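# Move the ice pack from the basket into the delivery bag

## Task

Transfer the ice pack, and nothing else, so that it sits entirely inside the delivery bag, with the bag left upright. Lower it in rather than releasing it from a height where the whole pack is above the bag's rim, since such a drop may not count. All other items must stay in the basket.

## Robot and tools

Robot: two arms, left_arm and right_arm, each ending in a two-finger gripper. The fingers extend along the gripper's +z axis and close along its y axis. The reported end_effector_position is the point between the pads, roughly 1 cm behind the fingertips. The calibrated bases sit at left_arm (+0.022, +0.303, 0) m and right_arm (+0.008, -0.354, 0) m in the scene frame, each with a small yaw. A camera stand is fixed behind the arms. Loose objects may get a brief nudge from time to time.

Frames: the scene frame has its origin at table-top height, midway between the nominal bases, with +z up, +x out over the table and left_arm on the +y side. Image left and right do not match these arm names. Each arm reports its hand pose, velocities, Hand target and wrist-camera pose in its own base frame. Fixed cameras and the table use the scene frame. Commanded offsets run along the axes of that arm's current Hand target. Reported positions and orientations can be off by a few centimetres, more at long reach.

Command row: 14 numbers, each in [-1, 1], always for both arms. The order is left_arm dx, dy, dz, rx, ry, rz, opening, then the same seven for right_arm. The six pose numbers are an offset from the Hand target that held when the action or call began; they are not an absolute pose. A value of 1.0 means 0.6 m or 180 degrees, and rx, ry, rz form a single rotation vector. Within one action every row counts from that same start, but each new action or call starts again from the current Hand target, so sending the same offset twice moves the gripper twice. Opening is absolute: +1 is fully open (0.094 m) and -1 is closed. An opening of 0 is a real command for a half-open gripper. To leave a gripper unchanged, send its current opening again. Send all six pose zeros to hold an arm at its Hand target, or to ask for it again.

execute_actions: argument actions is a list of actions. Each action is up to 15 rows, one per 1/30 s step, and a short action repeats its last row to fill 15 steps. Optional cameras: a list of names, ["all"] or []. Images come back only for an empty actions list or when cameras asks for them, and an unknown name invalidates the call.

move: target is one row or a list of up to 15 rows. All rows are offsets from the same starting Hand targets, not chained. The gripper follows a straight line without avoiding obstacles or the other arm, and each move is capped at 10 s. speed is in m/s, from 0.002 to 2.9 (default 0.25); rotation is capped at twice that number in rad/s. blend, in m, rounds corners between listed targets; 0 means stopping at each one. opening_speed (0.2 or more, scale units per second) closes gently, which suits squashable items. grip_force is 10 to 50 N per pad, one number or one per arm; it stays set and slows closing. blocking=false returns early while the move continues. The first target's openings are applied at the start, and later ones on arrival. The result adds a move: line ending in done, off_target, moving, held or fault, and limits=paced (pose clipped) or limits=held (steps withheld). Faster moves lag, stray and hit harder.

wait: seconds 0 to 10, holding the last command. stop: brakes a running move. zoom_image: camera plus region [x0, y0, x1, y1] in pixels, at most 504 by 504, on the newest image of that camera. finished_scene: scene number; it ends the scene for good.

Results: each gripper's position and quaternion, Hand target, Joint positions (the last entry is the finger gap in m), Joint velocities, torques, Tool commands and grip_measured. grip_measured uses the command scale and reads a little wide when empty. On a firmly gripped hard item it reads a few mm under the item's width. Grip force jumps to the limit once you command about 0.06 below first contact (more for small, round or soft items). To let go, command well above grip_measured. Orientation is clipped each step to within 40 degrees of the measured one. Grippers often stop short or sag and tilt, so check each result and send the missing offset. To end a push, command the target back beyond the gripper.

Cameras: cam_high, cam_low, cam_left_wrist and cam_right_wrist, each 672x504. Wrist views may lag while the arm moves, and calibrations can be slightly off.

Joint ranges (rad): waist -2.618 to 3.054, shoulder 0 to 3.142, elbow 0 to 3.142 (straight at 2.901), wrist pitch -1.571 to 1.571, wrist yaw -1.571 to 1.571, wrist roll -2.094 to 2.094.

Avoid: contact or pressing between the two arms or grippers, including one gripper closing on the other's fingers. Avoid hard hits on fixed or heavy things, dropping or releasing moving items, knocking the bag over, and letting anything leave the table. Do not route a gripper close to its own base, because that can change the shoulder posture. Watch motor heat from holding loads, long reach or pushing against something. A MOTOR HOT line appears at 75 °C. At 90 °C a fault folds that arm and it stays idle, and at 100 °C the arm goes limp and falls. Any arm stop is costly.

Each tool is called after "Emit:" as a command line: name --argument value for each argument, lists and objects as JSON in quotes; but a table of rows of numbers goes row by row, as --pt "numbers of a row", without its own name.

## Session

Emit:
execute_actions --actions '[]'

Emit:
zoom_image --camera "cam_high" --region '[180, 60, 480, 420]'

Scene clock: 0.00 s.
left_arm: end_effector_position=(+0.1833, -0.1701, +0.1852) grip_measured=+1.000 end_effector_quat_wxyz=(+0.470, +0.151, +0.825, -0.274) | right_arm: end_effector_position=(+0.2343, +0.0353, +0.2868) grip_measured=+1.000 end_effector_quat_wxyz=(+0.683, +0.007, +0.666, +0.298)
Joint positions: left_arm=[-0.817 0.429 0.442 -0.436 -0.098 -0.391 0.094] | right_arm=[-0.407 0.279 0.316 0.125 -0.802 0.539 0.094]
Joint velocities: within noise
Joint torques (N m): no reading
Heat: left arm: 36 °C; right arm: 39 °C.
Hand target: left_arm +0.1839, -0.1708, +0.1907; +0.475, +0.150, +0.822, -0.277 | right_arm +0.2331, +0.0357, +0.2948; +0.690, +0.001, +0.660, +0.295
Tool commands: left_gripper/opening=+1.0 right_gripper/opening=+1.0
camera_calibration:
cam_left_wrist: T_world_to_cam=[[-0.50408, -0.814719, 0.286593, -0.095403], [-0.752489, 0.25145, -0.608714, 0.330853], [0.423867, -0.522499, -0.739818, 0.0617579], [0, 0, 0, 1]] pos_world=[0.174695, -0.128651, 0.274427]
cam_right_wrist: T_world_to_cam=[[0.408015, -0.819067, -0.403304, 0.0499637], [-0.424664, 0.220786, -0.878017, 0.384251], [0.808198, 0.529512, -0.257744, -0.0454121], [0, 0, 0, 1]] pos_world=[0.179494, -0.0198674, 0.345825]

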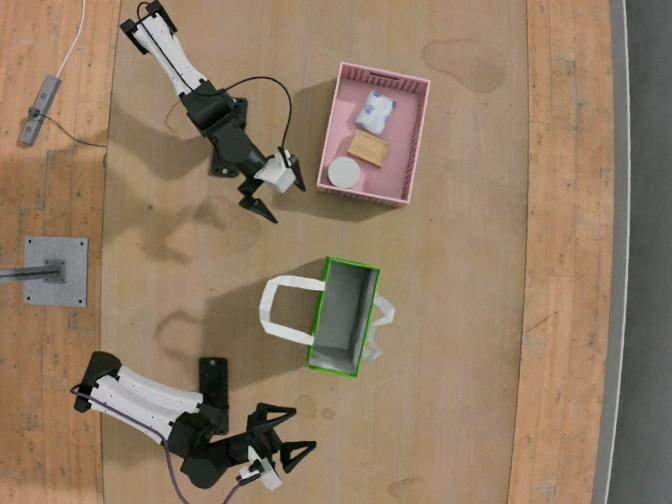

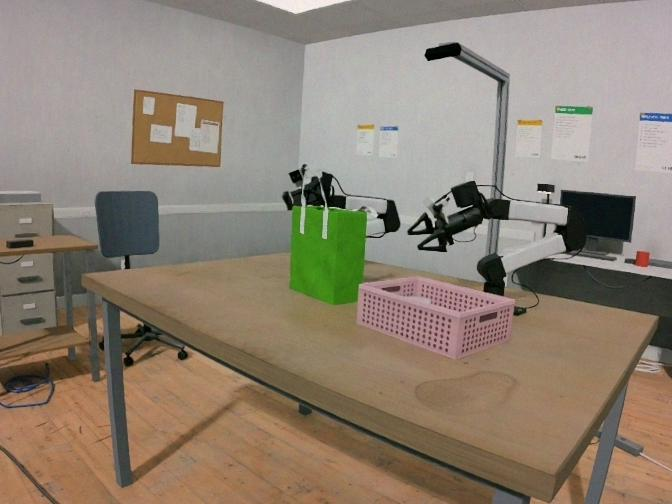

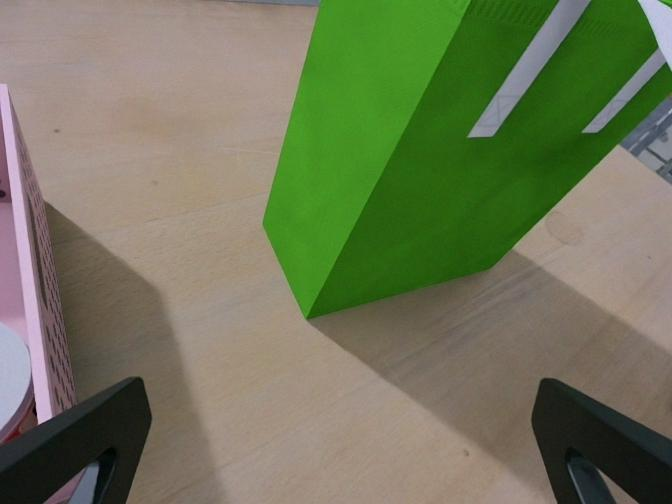

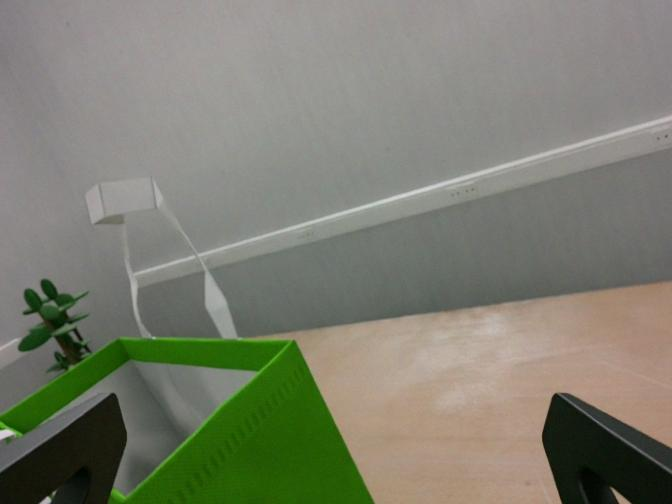

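Scaled by 1.400 from the camera's 672x504 image, which has a finer 960x720 frame.

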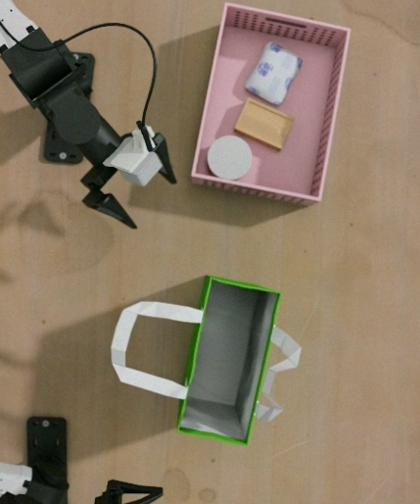

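Emit:
move --target '[-0.1122,0.5233,-0.0613,-0.3542,0.1903,-0.4075,1,0,0,0,0,0,0,1]' --speed 0.5 --cameras '["cam_left_wrist"]'

Emit:
zoom_image --camera "cam_left_wrist" --region '[130, 60, 550, 480]'

Scene clock: 50.27 s.
left_arm: end_effector_position=(+0.3527, +0.1005, +0.1639) grip_measured=+1.000 end_effector_quat_wxyz=(+0.002, -0.516, +0.856, -0.009) | right_arm: end_effector_position=(+0.2343, +0.0353, +0.2868) grip_measured=+1.000 end_effector_quat_wxyz=(+0.683, +0.007, +0.666, +0.298)
Joint positions: left_arm=[0.285 1.952 1.925 -1.536 0.016 -0.8 0.094] | right_arm=[-0.407 0.279 0.316 0.125 -0.802 0.539 0.094]
Joint torques (N m): left_arm=[0.4 -8.79 8.51 0.24 -0.29 -0.14] | right_arm=[0.4 1.59 10.07 2.21 -0.08 0.15]
Heat: left arm: 42 °C; right arm: 46 °C.
Hand target: left_arm +0.3523, +0.1039, +0.1650; +0.000, -0.522, +0.853, +0.000 | right_arm +0.2331, +0.0357, +0.2948; +0.690, +0.001, +0.660, +0.295
Off the commanded pose: left_arm 0.004 m, 1 deg | right_arm 0.008 m, 1 deg.
move: done
camera_calibration:
cam_left_wrist: T_world_to_cam=[[0.875345, -0.483498, -0.000699708, -0.256176], [-0.436652, -0.791153, 0.428266, 0.200727], [-0.207619, -0.374575, -0.903653, 0.350375], [0, 0, 0, 1]] pos_world=[0.384635, 0.166187, 0.230473]
Images, in order (width x height): cam_left_wrist 672x504.

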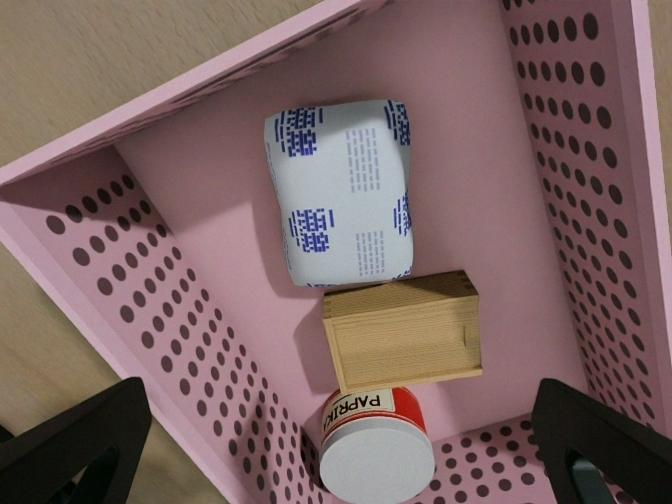

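Scaled by 1.200 from the camera's 672x504 image, which has a finer 960x720 frame.

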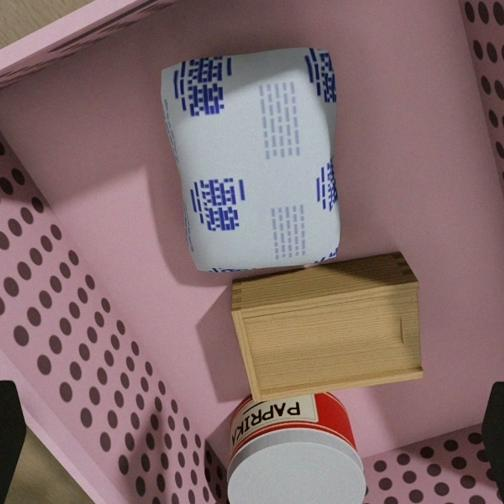

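Emit:
move --pt "0.0245 -0.0113 0.1583 0 -0.08 -0.0178 1 0 0 0 0 0 0 1" --pt "0.0245 -0.0113 0.2475 0 -0.08 -0.0178 1 0 0 0 0 0 0 1" --pt "0.0245 -0.0113 0.2475 0 -0.08 -0.0178 0.12 0 0 0 0 0 0 1" --speed '[0.3,0.12,0.1]' --blend '[0.015,0,0]' --grip_force 35 --opening_speed 0.7 --cameras '["cam_left_wrist"]'

Scene clock: 72.67 s.
left_arm: end_effector_position=(+0.3495, +0.0866, +0.0202) grip_measured=+0.172 end_effector_quat_wxyz=(+0.102, -0.538, +0.834, +0.062) | right_arm: end_effector_position=(+0.2343, +0.0353, +0.2868) grip_measured=+1.000 end_effector_quat_wxyz=(+0.683, +0.007, +0.666, +0.298)
Joint positions: left_arm=[0.149 1.86 1.195 -0.769 -0.196 -0.984 0.055] | right_arm=[-0.407 0.279 0.316 0.125 -0.802 0.539 0.094]
Joint torques (N m): left_arm=[-0.08 -8.08 5.97 0.97 -0.38 -0.12] | right_arm=[0.42 1.61 10.07 2.21 -0.08 0.15]
Heat: left arm: 41 °C; right arm: 48 °C.
Hand target: left_arm +0.3516, +0.0877, +0.0165; +0.106, -0.542, +0.831, +0.065 | right_arm +0.2331, +0.0357, +0.2948; +0.690, +0.001, +0.660, +0.295
Off the commanded pose: left_arm 0.004 m, 1 deg | right_arm 0.008 m, 1 deg.
grip_force (N): 35, 35
move: done
camera_calibration:
cam_left_wrist: T_world_to_cam=[[0.904784, -0.425594, -0.0153847, -0.275228], [-0.414623, -0.888558, 0.196346, 0.255329], [-0.0972339, -0.171272, -0.980414, 0.160058], [0, 0, 0, 1]] pos_world=[0.370451, 0.137153, 0.102556]
Images, in order (width x height): cam_left_wrist 672x504.

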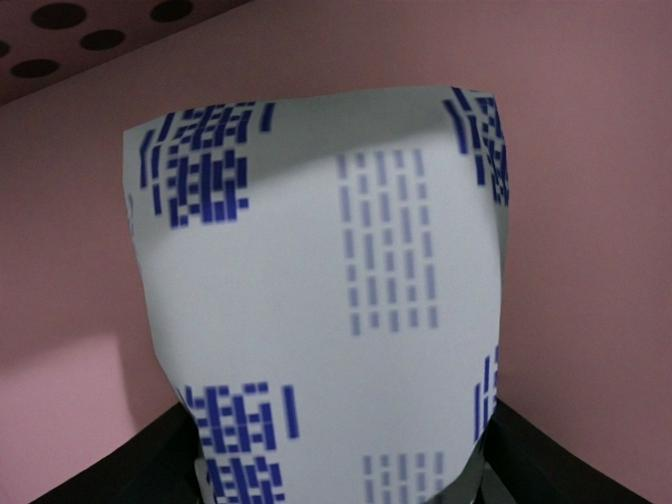

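Emit:
move --pt "-0.0481 -0.005 -0.2198 0 0 0 0.12 0 0 0 0 0 0 1" --pt "0.2117 -0.0648 -0.5925 0.2782 0.0371 0.3475 0.12 0 0 0 0 0 0 1" --pt "0.6064 -0.2409 -0.6917 0.2782 0.0371 0.3475 0.12 0 0 0 0 0 0 1" --speed 0.35 --blend '[0.03,0.05,0]' --cameras '["cam_left_wrist","cam_high","cam_low"]'

Scene clock: 95.93 s.
left_arm: end_effector_position=(+0.2918, -0.3867, +0.3224) grip_measured=+0.164 end_effector_quat_wxyz=(+0.209, +0.052, +0.943, -0.255) | right_arm: end_effector_position=(+0.2343, +0.0353, +0.2868) grip_measured=+1.000 end_effector_quat_wxyz=(+0.683, +0.007, +0.666, +0.298)
Joint positions: left_arm=[-0.92 2.056 2.552 -1.394 0.013 -0.813 0.055] | right_arm=[-0.407 0.279 0.316 0.125 -0.802 0.539 0.094]
Joint torques (N m): left_arm=[0.64 -9.78 8.49 1.91 -0.28 -0.08] | right_arm=[0.42 1.59 10.07 2.21 -0.08 0.15]
Heat: left arm: 40 °C; right arm: 49 °C.
Hand target: left_arm +0.2977, -0.3864, +0.3294; +0.222, +0.043, +0.939, -0.260 | right_arm +0.2331, +0.0357, +0.2948; +0.690, +0.001, +0.660, +0.295
Off the commanded pose: left_arm 0.009 m, 2 deg | right_arm 0.008 m, 1 deg.
grip_force (N): 35, 35
move: done
camera_calibration:
cam_left_wrist: T_world_to_cam=[[-0.216327, -0.872983, 0.437155, -0.411526], [-0.97526, 0.214087, -0.0550853, 0.422577], [-0.0455007, -0.438256, -0.897698, 0.224633], [0, 0, 0, 1]] pos_world=[0.33332, -0.351276, 0.404831]
Images, in order (width x height): cam_high 672x504, cam_low 672x504, cam_left_wrist 672x504.

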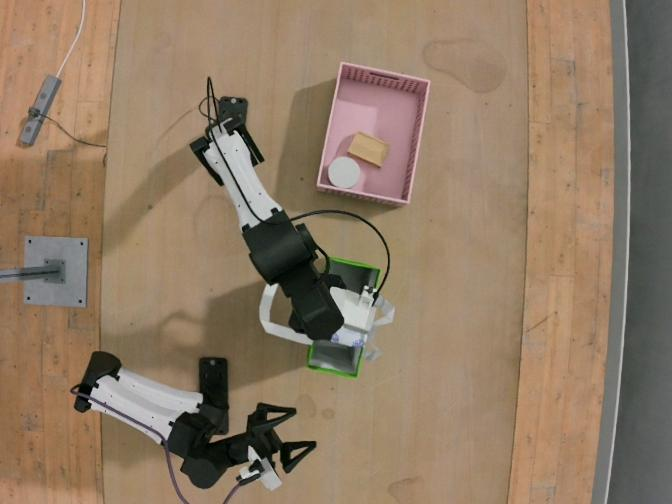

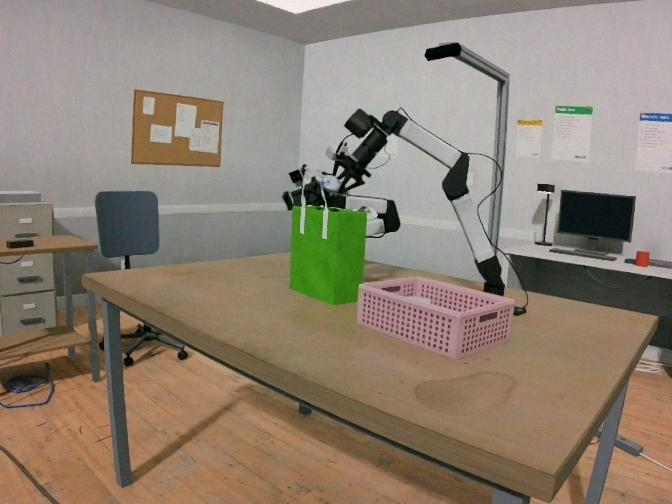

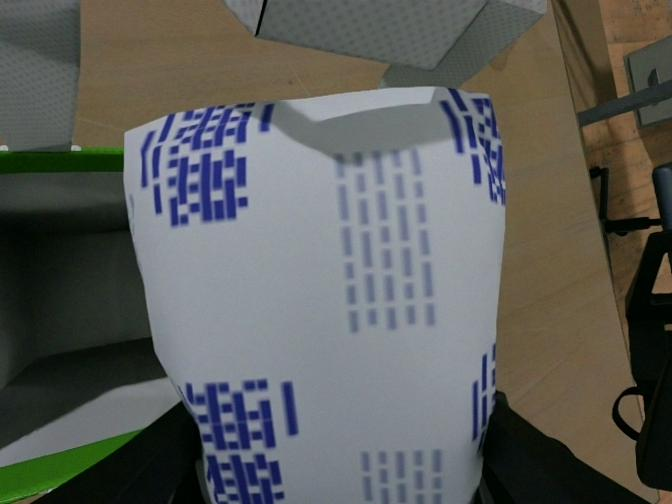

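Emit:
move --pt "0.0398 0.0393 0.0713 -0.0365 0.0342 0 0.12 0 0 0 0 0 0 1" --pt "0.0762 0.0967 0.168 -0.0812 0.0759 0 0.12 0 0 0 0 0 0 1" --speed 0.15 --blend '[0.02,0]' --cameras '["cam_left_wrist","cam_high","cam_low"]'

Scene clock: 138.23 s.
left_arm: end_effector_position=(+0.3041, -0.3898, +0.1976) grip_measured=+0.164 end_effector_quat_wxyz=(+0.102, +0.045, +0.985, -0.128) | right_arm: end_effector_position=(+0.2343, +0.0353, +0.2868) grip_measured=+1.000 end_effector_quat_wxyz=(+0.683, +0.007, +0.666, +0.298)
Joint positions: left_arm=[-0.904 2.275 2.52 -1.486 0.012 -0.815 0.055] | right_arm=[-0.407 0.279 0.316 0.125 -0.802 0.539 0.094]
Joint torques (N m): left_arm=[0.54 -12.49 8.98 1.12 -0.21 0.09] | right_arm=[0.43 1.59 10.07 2.21 -0.08 0.15]
Heat: left arm: 43 °C; right arm: 50 °C.
Hand target: left_arm +0.3077, -0.3891, +0.2049; +0.113, +0.045, +0.984, -0.132 | right_arm +0.2331, +0.0357, +0.2948; +0.690, +0.001, +0.660, +0.295
Off the commanded pose: left_arm 0.008 m, 1 deg | right_arm 0.008 m, 1 deg.
grip_force (N): 35, 35
move: done
camera_calibration:
cam_left_wrist: T_world_to_cam=[[-0.130431, -0.966241, 0.222185, -0.376984], [-0.962856, 0.176885, 0.204007, 0.358876], [-0.236421, -0.187323, -0.953423, 0.27865], [0, 0, 0, 1]] pos_world=[0.362254, -0.37554, 0.276218]
Images, in order (width x height): cam_high 672x504, cam_low 672x504, cam_left_wrist 672x504.

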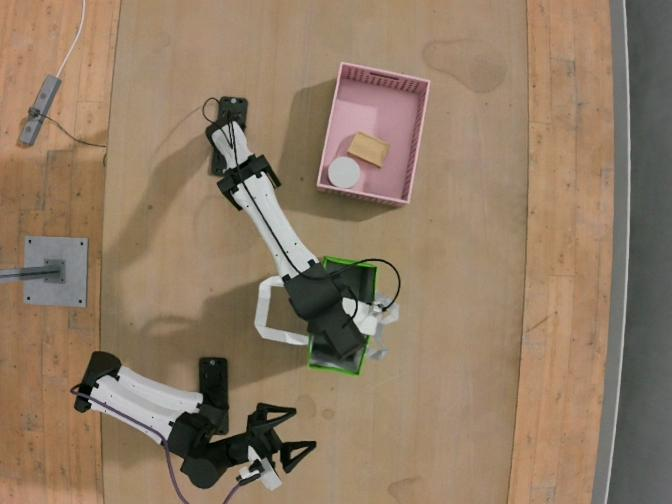

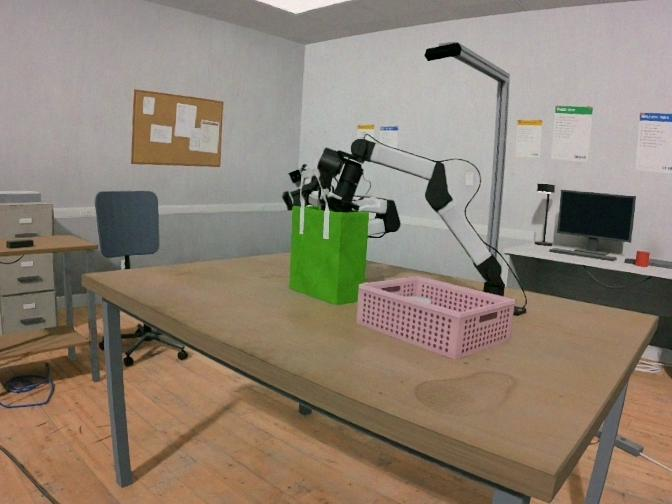

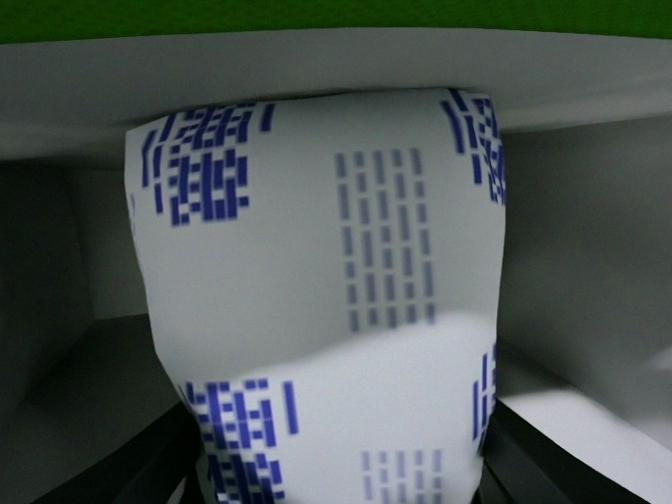

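Emit:
move --pt "0 0 0 0 0 0 0.7 0 0 0 0 0 0 1" --pt "-0.0343 -0.0522 -0.2085 0.0812 -0.0759 0 0.7 0 0 0 0 0 0 1" --speed 0.2 --opening_speed 0.8 --cameras '["cam_left_wrist","cam_high","cam_low"]'

Scene clock: 147.83 s.
left_arm: end_effector_position=(+0.2955, -0.3855, +0.3152) grip_measured=+0.698 end_effector_quat_wxyz=(+0.197, +0.046, +0.949, -0.241) | right_arm: end_effector_position=(+0.2343, +0.0353, +0.2868) grip_measured=+1.000 end_effector_quat_wxyz=(+0.683, +0.007, +0.666, +0.298)
Joint positions: left_arm=[-0.912 2.136 2.684 -1.487 0.012 -0.82 0.08] | right_arm=[-0.407 0.279 0.316 0.125 -0.802 0.539 0.094]
Joint torques (N m): left_arm=[0.13 -12.25 8.5 2.02 -0.26 0.01] | right_arm=[0.42 1.59 10.07 2.21 -0.08 0.15]
Heat: left arm: 44 °C; right arm: 50 °C.
Hand target: left_arm +0.2978, -0.3868, +0.3351; +0.222, +0.043, +0.939, -0.260 | right_arm +0.2331, +0.0357, +0.2948; +0.690, +0.001, +0.660, +0.295
Off the commanded pose: left_arm 0.020 m, 4 deg | right_arm 0.008 m, 1 deg.
grip_force (N): 35, 35
move: off_target (left_arm)
camera_calibration:
cam_left_wrist: T_world_to_cam=[[-0.192651, -0.888473, 0.416534, -0.413047], [-0.979128, 0.202071, -0.0218361, 0.411575], [-0.0647685, -0.412047, -0.908858, 0.238152], [0, 0, 0, 1]] pos_world=[0.338836, -0.352018, 0.397482]
Images, in order (width x height): cam_high 672x504, cam_low 672x504, cam_left_wrist 672x504.

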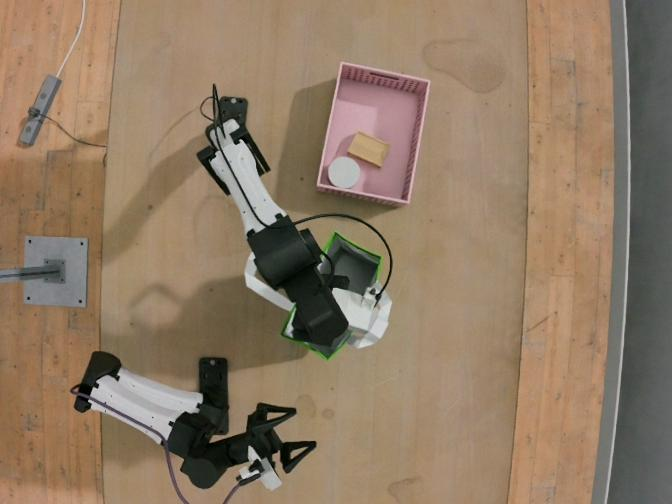

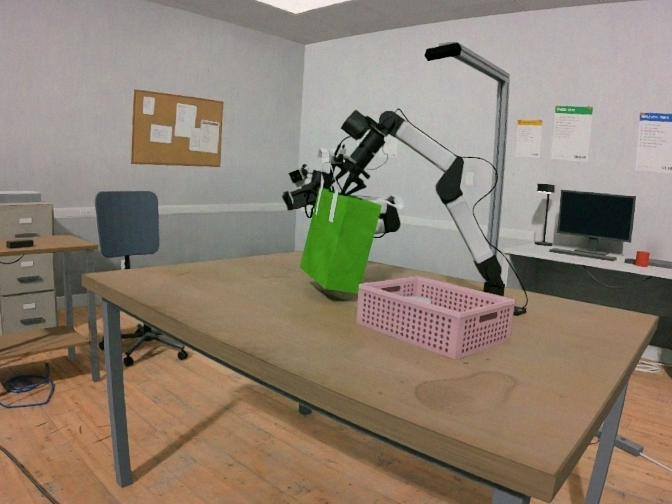

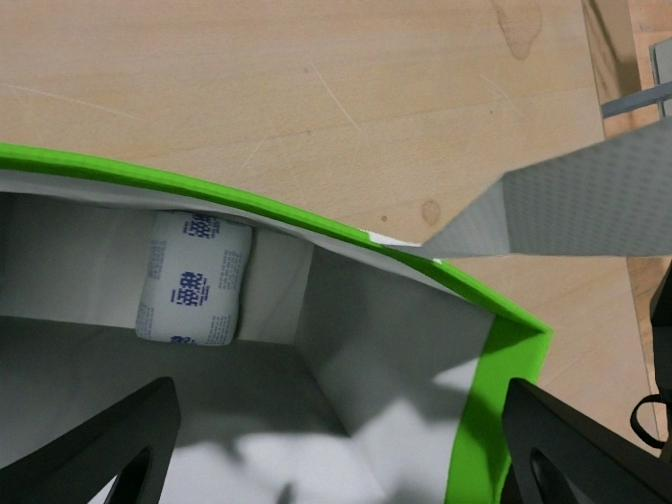

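Emit:
zoom_image --camera "cam_low" --region '[270, 120, 410, 310]'

Emit:
zoom_image --camera "cam_high" --region '[230, 200, 420, 390]'

Scaled by 2.653 from the camera's 672x504 image, which has a finer 960x720 frame.

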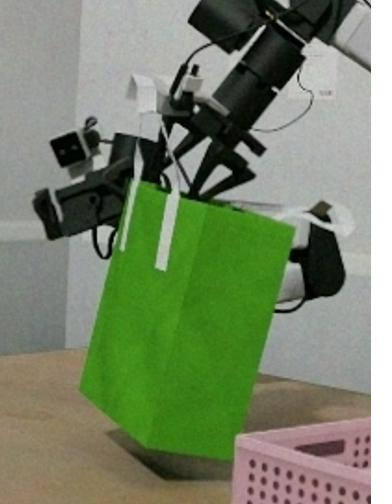

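Scaled by 2.653 from the camera's 672x504 image, which has a finer 960x720 frame.

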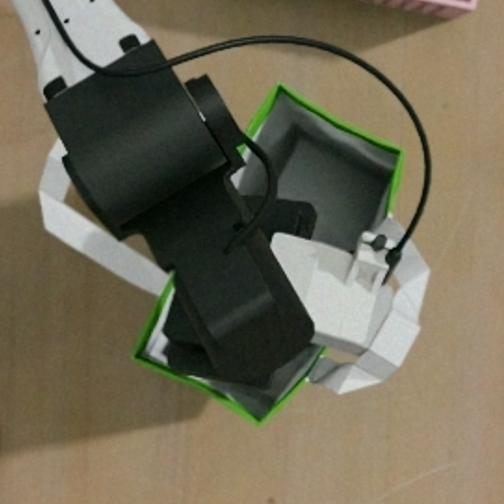

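Emit:
move --target '[0.0586,0.0626,0.1023,0,0,0,0.7,0,0,0,0,0,0,1]' --speed 0.1 --cameras '["cam_left_wrist","cam_high","cam_low"]'

Emit:
zoom_image --camera "cam_low" --region '[270, 120, 410, 310]'

Emit:
zoom_image --camera "cam_high" --region '[230, 200, 420, 390]'

Scene clock: 170.00 s.
left_arm: end_effector_position=(+0.2978, -0.3888, +0.2397) grip_measured=+0.698 end_effector_quat_wxyz=(+0.205, +0.046, +0.946, -0.248) | right_arm: end_effector_position=(+0.2343, +0.0353, +0.2868) grip_measured=+1.000 end_effector_quat_wxyz=(+0.683, +0.007, +0.666, +0.298)
Joint positions: left_arm=[-0.914 1.865 1.907 -0.958 0.009 -0.821 0.08] | right_arm=[-0.407 0.279 0.316 0.125 -0.802 0.539 0.094]
Joint torques (N m): left_arm=[-0.02 -13.29 6.87 2 -0.25 0.02] | right_arm=[0.42 1.61 10.09 2.21 -0.08 0.15]
Heat: left arm: 45 °C; right arm: 50 °C.
Hand target: left_arm +0.2978, -0.3867, +0.2550; +0.222, +0.043, +0.939, -0.260 | right_arm +0.2331, +0.0357, +0.2948; +0.690, +0.001, +0.660, +0.295
Off the commanded pose: left_arm 0.015 m, 3 deg | right_arm 0.008 m, 1 deg.
grip_force (N): 35, 35
move: off_target (left_arm)
camera_calibration:
cam_left_wrist: T_world_to_cam=[[-0.198696, -0.881615, 0.428107, -0.382351], [-0.978761, 0.200997, -0.0403488, 0.416719], [-0.0504762, -0.427031, -0.902827, 0.156788], [0, 0, 0, 1]] pos_world=[0.33981, -0.353892, 0.322054]
Images, in order (width x height): cam_high 672x504, cam_low 672x504, cam_left_wrist 672x504.

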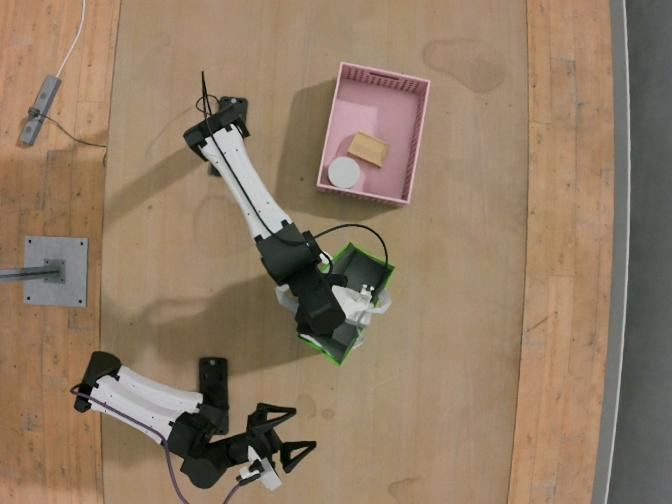

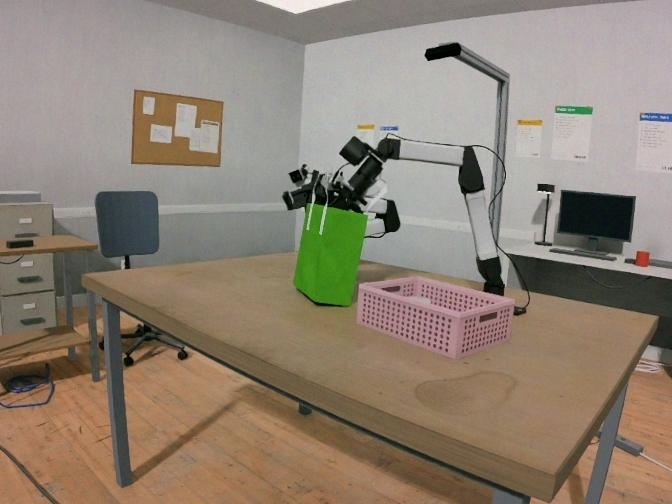

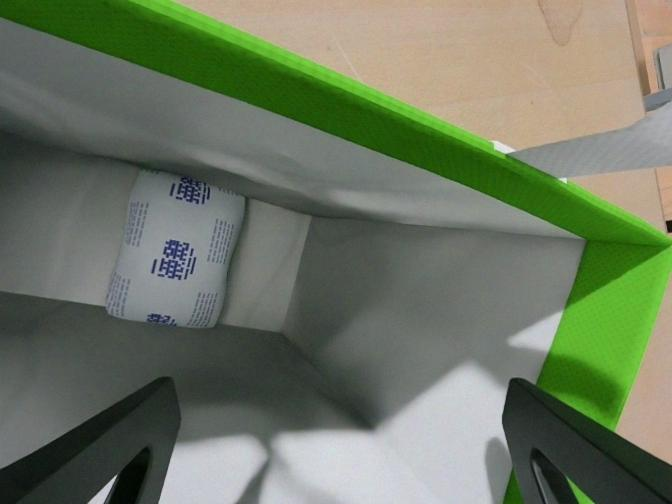

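Scaled by 2.653 from the camera's 672x504 image, which has a finer 960x720 frame.

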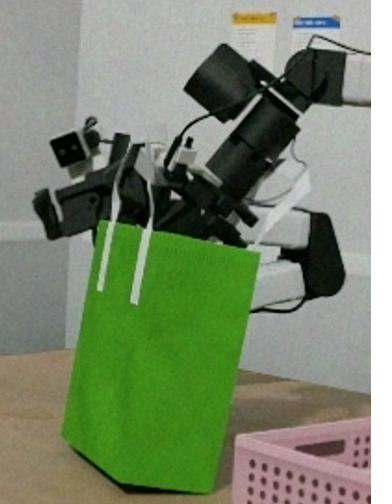

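Scaled by 2.653 from the camera's 672x504 image, which has a finer 960x720 frame.

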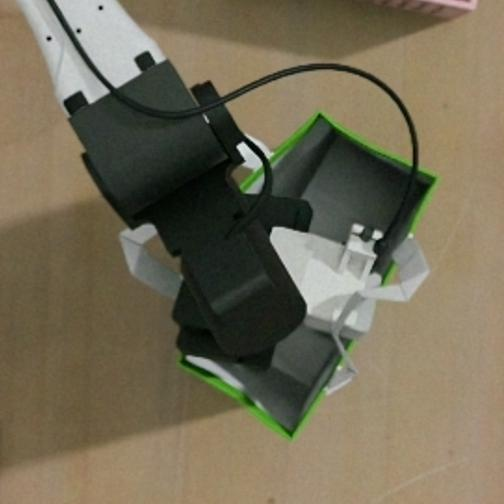

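Emit:
move --pt "0.0147 0.0157 0.0256 0 0 0 -0.8 0 0 0 0 0 0 1" --pt "0.055 0.0242 -0.0028 0 0 0 -0.8 0 0 0 0 0 0 1" --pt "0.0318 -0.0122 -0.076 0 0 0 -0.8 0 0 0 0 0 0 1" --speed 0.1 --blend '[0,0.005,0]' --grip_force 50 --cameras '["cam_left_wrist","cam_high","cam_low"]'

Emit:
zoom_image --camera "cam_low" --region '[270, 120, 410, 310]'

Emit:
zoom_image --camera "cam_high" --region '[230, 200, 420, 390]'

Scene clock: 193.33 s.
left_arm: end_effector_position=(+0.2615, -0.3716, +0.2782) grip_measured=-0.798 end_effector_quat_wxyz=(+0.216, +0.049, +0.940, -0.260) | right_arm: end_effector_position=(+0.2343, +0.0353, +0.2868) grip_measured=+1.000 end_effector_quat_wxyz=(+0.683, +0.007, +0.666, +0.298)
Joint positions: left_arm=[-0.967 1.736 1.886 -1.032 -0.024 -0.855 0.01] | right_arm=[-0.407 0.279 0.316 0.125 -0.802 0.539 0.094]
Joint torques (N m): left_arm=[-0.31 -8.85 9.32 1.65 -0.29 -0.08] | right_arm=[0.42 1.61 10.07 2.21 -0.08 0.15]
Heat: left arm: 49 °C; right arm: 51 °C.
Hand target: left_arm +0.2613, -0.3706, +0.2850; +0.222, +0.043, +0.939, -0.260 | right_arm +0.2331, +0.0357, +0.2948; +0.690, +0.001, +0.660, +0.295
Off the commanded pose: left_arm 0.007 m, 1 deg | right_arm 0.008 m, 1 deg.
move: done
camera_calibration:
cam_left_wrist: T_world_to_cam=[[-0.213787, -0.869768, 0.444746, -0.387218], [-0.976384, 0.204763, -0.0688968, 0.387991], [-0.0311432, -0.448972, -0.893003, 0.181036], [0, 0, 0, 1]] pos_world=[0.301684, -0.334956, 0.360611]
Images, in order (width x height): cam_high 672x504, cam_low 672x504, cam_left_wrist 672x504.

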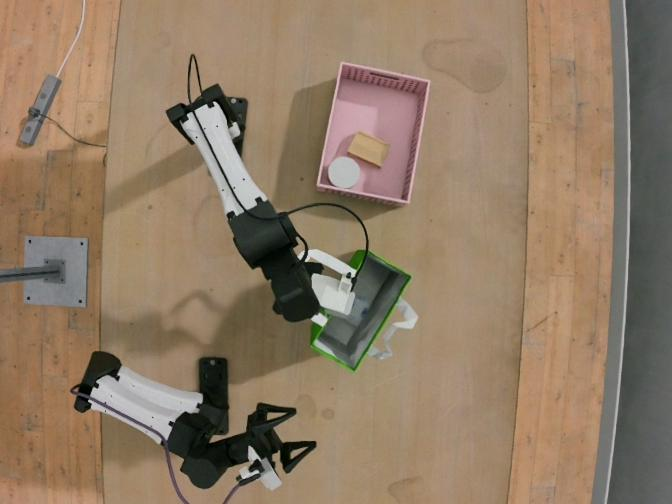

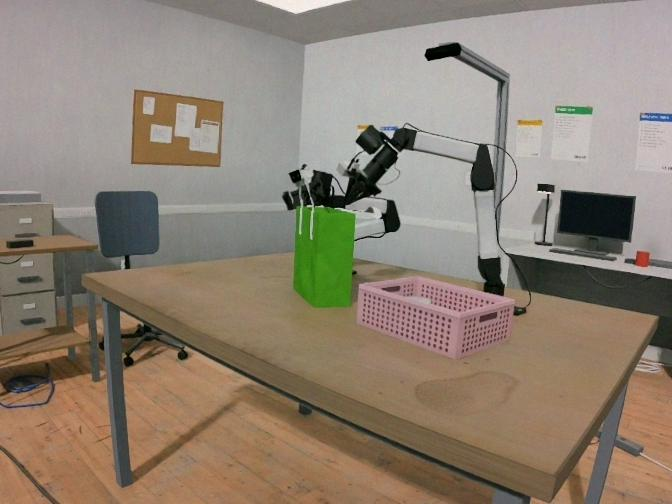

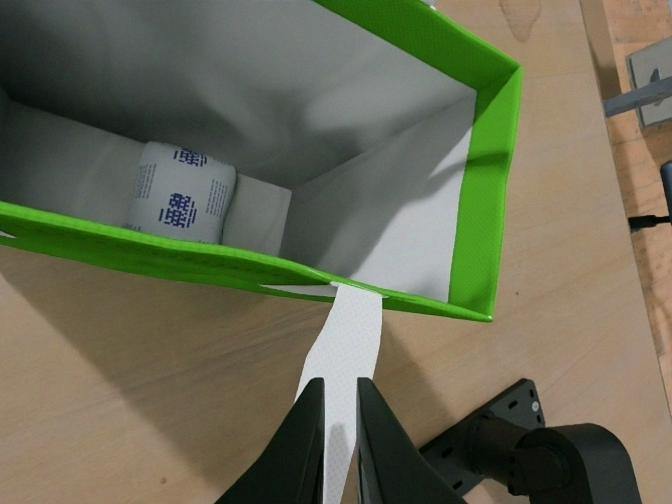

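Scaled by 2.653 from the camera's 672x504 image, which has a finer 960x720 frame.

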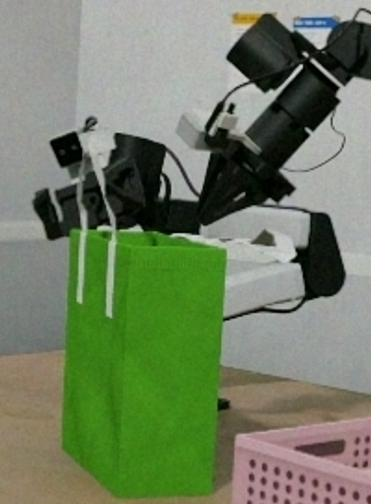

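Scaled by 2.653 from the camera's 672x504 image, which has a finer 960x720 frame.

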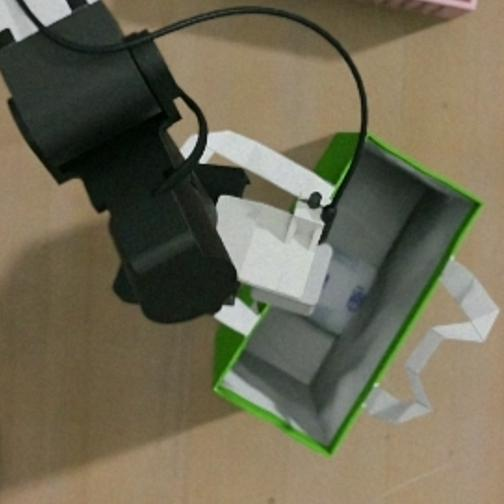

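Emit:
move --target '[-0.0366,-0.0391,-0.0639,0,0,0,-0.8,0,0,0,0,0,0,1]' --speed 0.12 --cameras '["cam_left_wrist","cam_high","cam_low"]'

Emit:
zoom_image --camera "cam_low" --region '[270, 120, 410, 310]'

Scene clock: 200.40 s.
left_arm: end_effector_position=(+0.2608, -0.3704, +0.3336) grip_measured=-0.798 end_effector_quat_wxyz=(+0.219, +0.048, +0.938, -0.263) | right_arm: end_effector_position=(+0.2343, +0.0353, +0.2868) grip_measured=+1.000 end_effector_quat_wxyz=(+0.683, +0.007, +0.666, +0.298)
Joint positions: left_arm=[-0.967 1.863 2.295 -1.304 -0.025 -0.855 0.01] | right_arm=[-0.407 0.279 0.316 0.125 -0.802 0.539 0.094]
Joint torques (N m): left_arm=[-0.29 -7.94 8.54 1.76 -0.29 -0.08] | right_arm=[0.42 1.61 10.07 2.21 -0.08 0.15]
Heat: left arm: 47 °C; right arm: 51 °C.
Hand target: left_arm +0.2613, -0.3706, +0.3351; +0.222, +0.043, +0.939, -0.260 | right_arm +0.2331, +0.0357, +0.2948; +0.690, +0.001, +0.660, +0.295
Off the commanded pose: left_arm 0.002 m, 1 deg | right_arm 0.008 m, 1 deg.
move: done
camera_calibration:
cam_left_wrist: T_world_to_cam=[[-0.216052, -0.865937, 0.451081, -0.411037], [-0.976051, 0.203571, -0.0767011, 0.392962], [-0.0254087, -0.456849, -0.889181, 0.225424], [0, 0, 0, 1]] pos_world=[0.300474, -0.332943, 0.415994]
Images, in order (width x height): cam_high 672x504, cam_low 672x504, cam_left_wrist 672x504.

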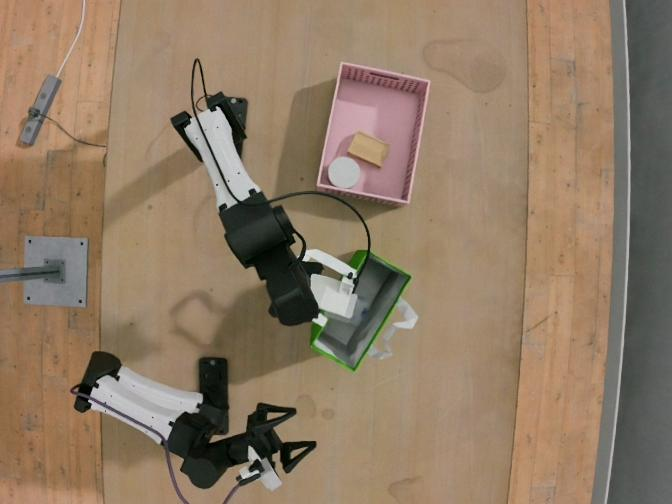

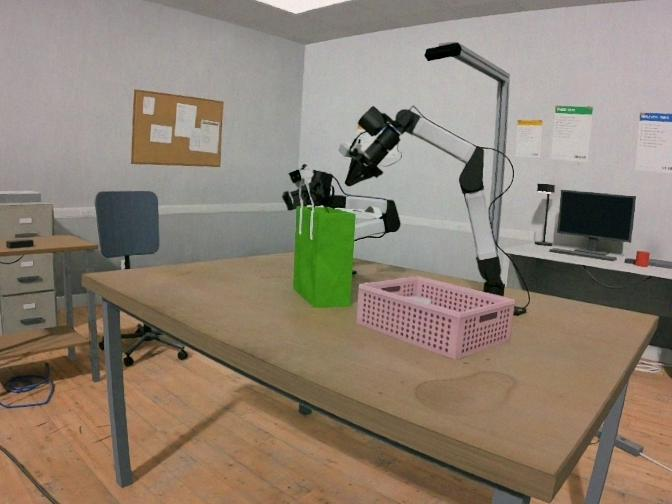

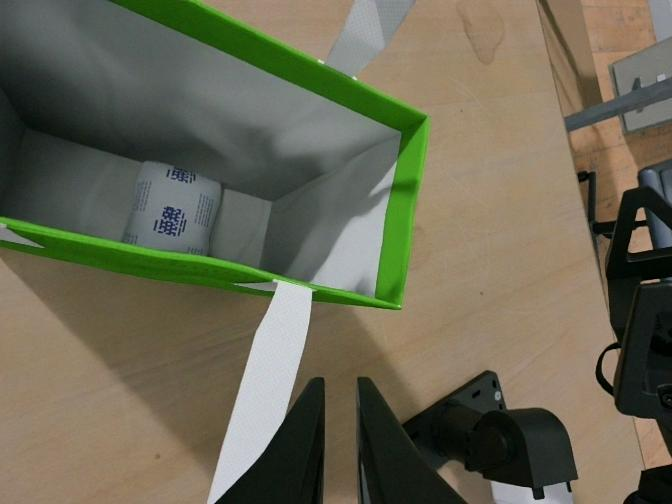

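Scaled by 2.653 from the camera's 672x504 image, which has a finer 960x720 frame.

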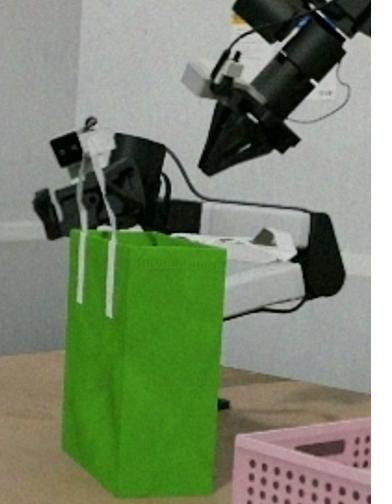

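Gripper is clear, the bag stands with the ice pack inside.

Emit:
finished_scene --scene 3

The scene is finished: the task was done.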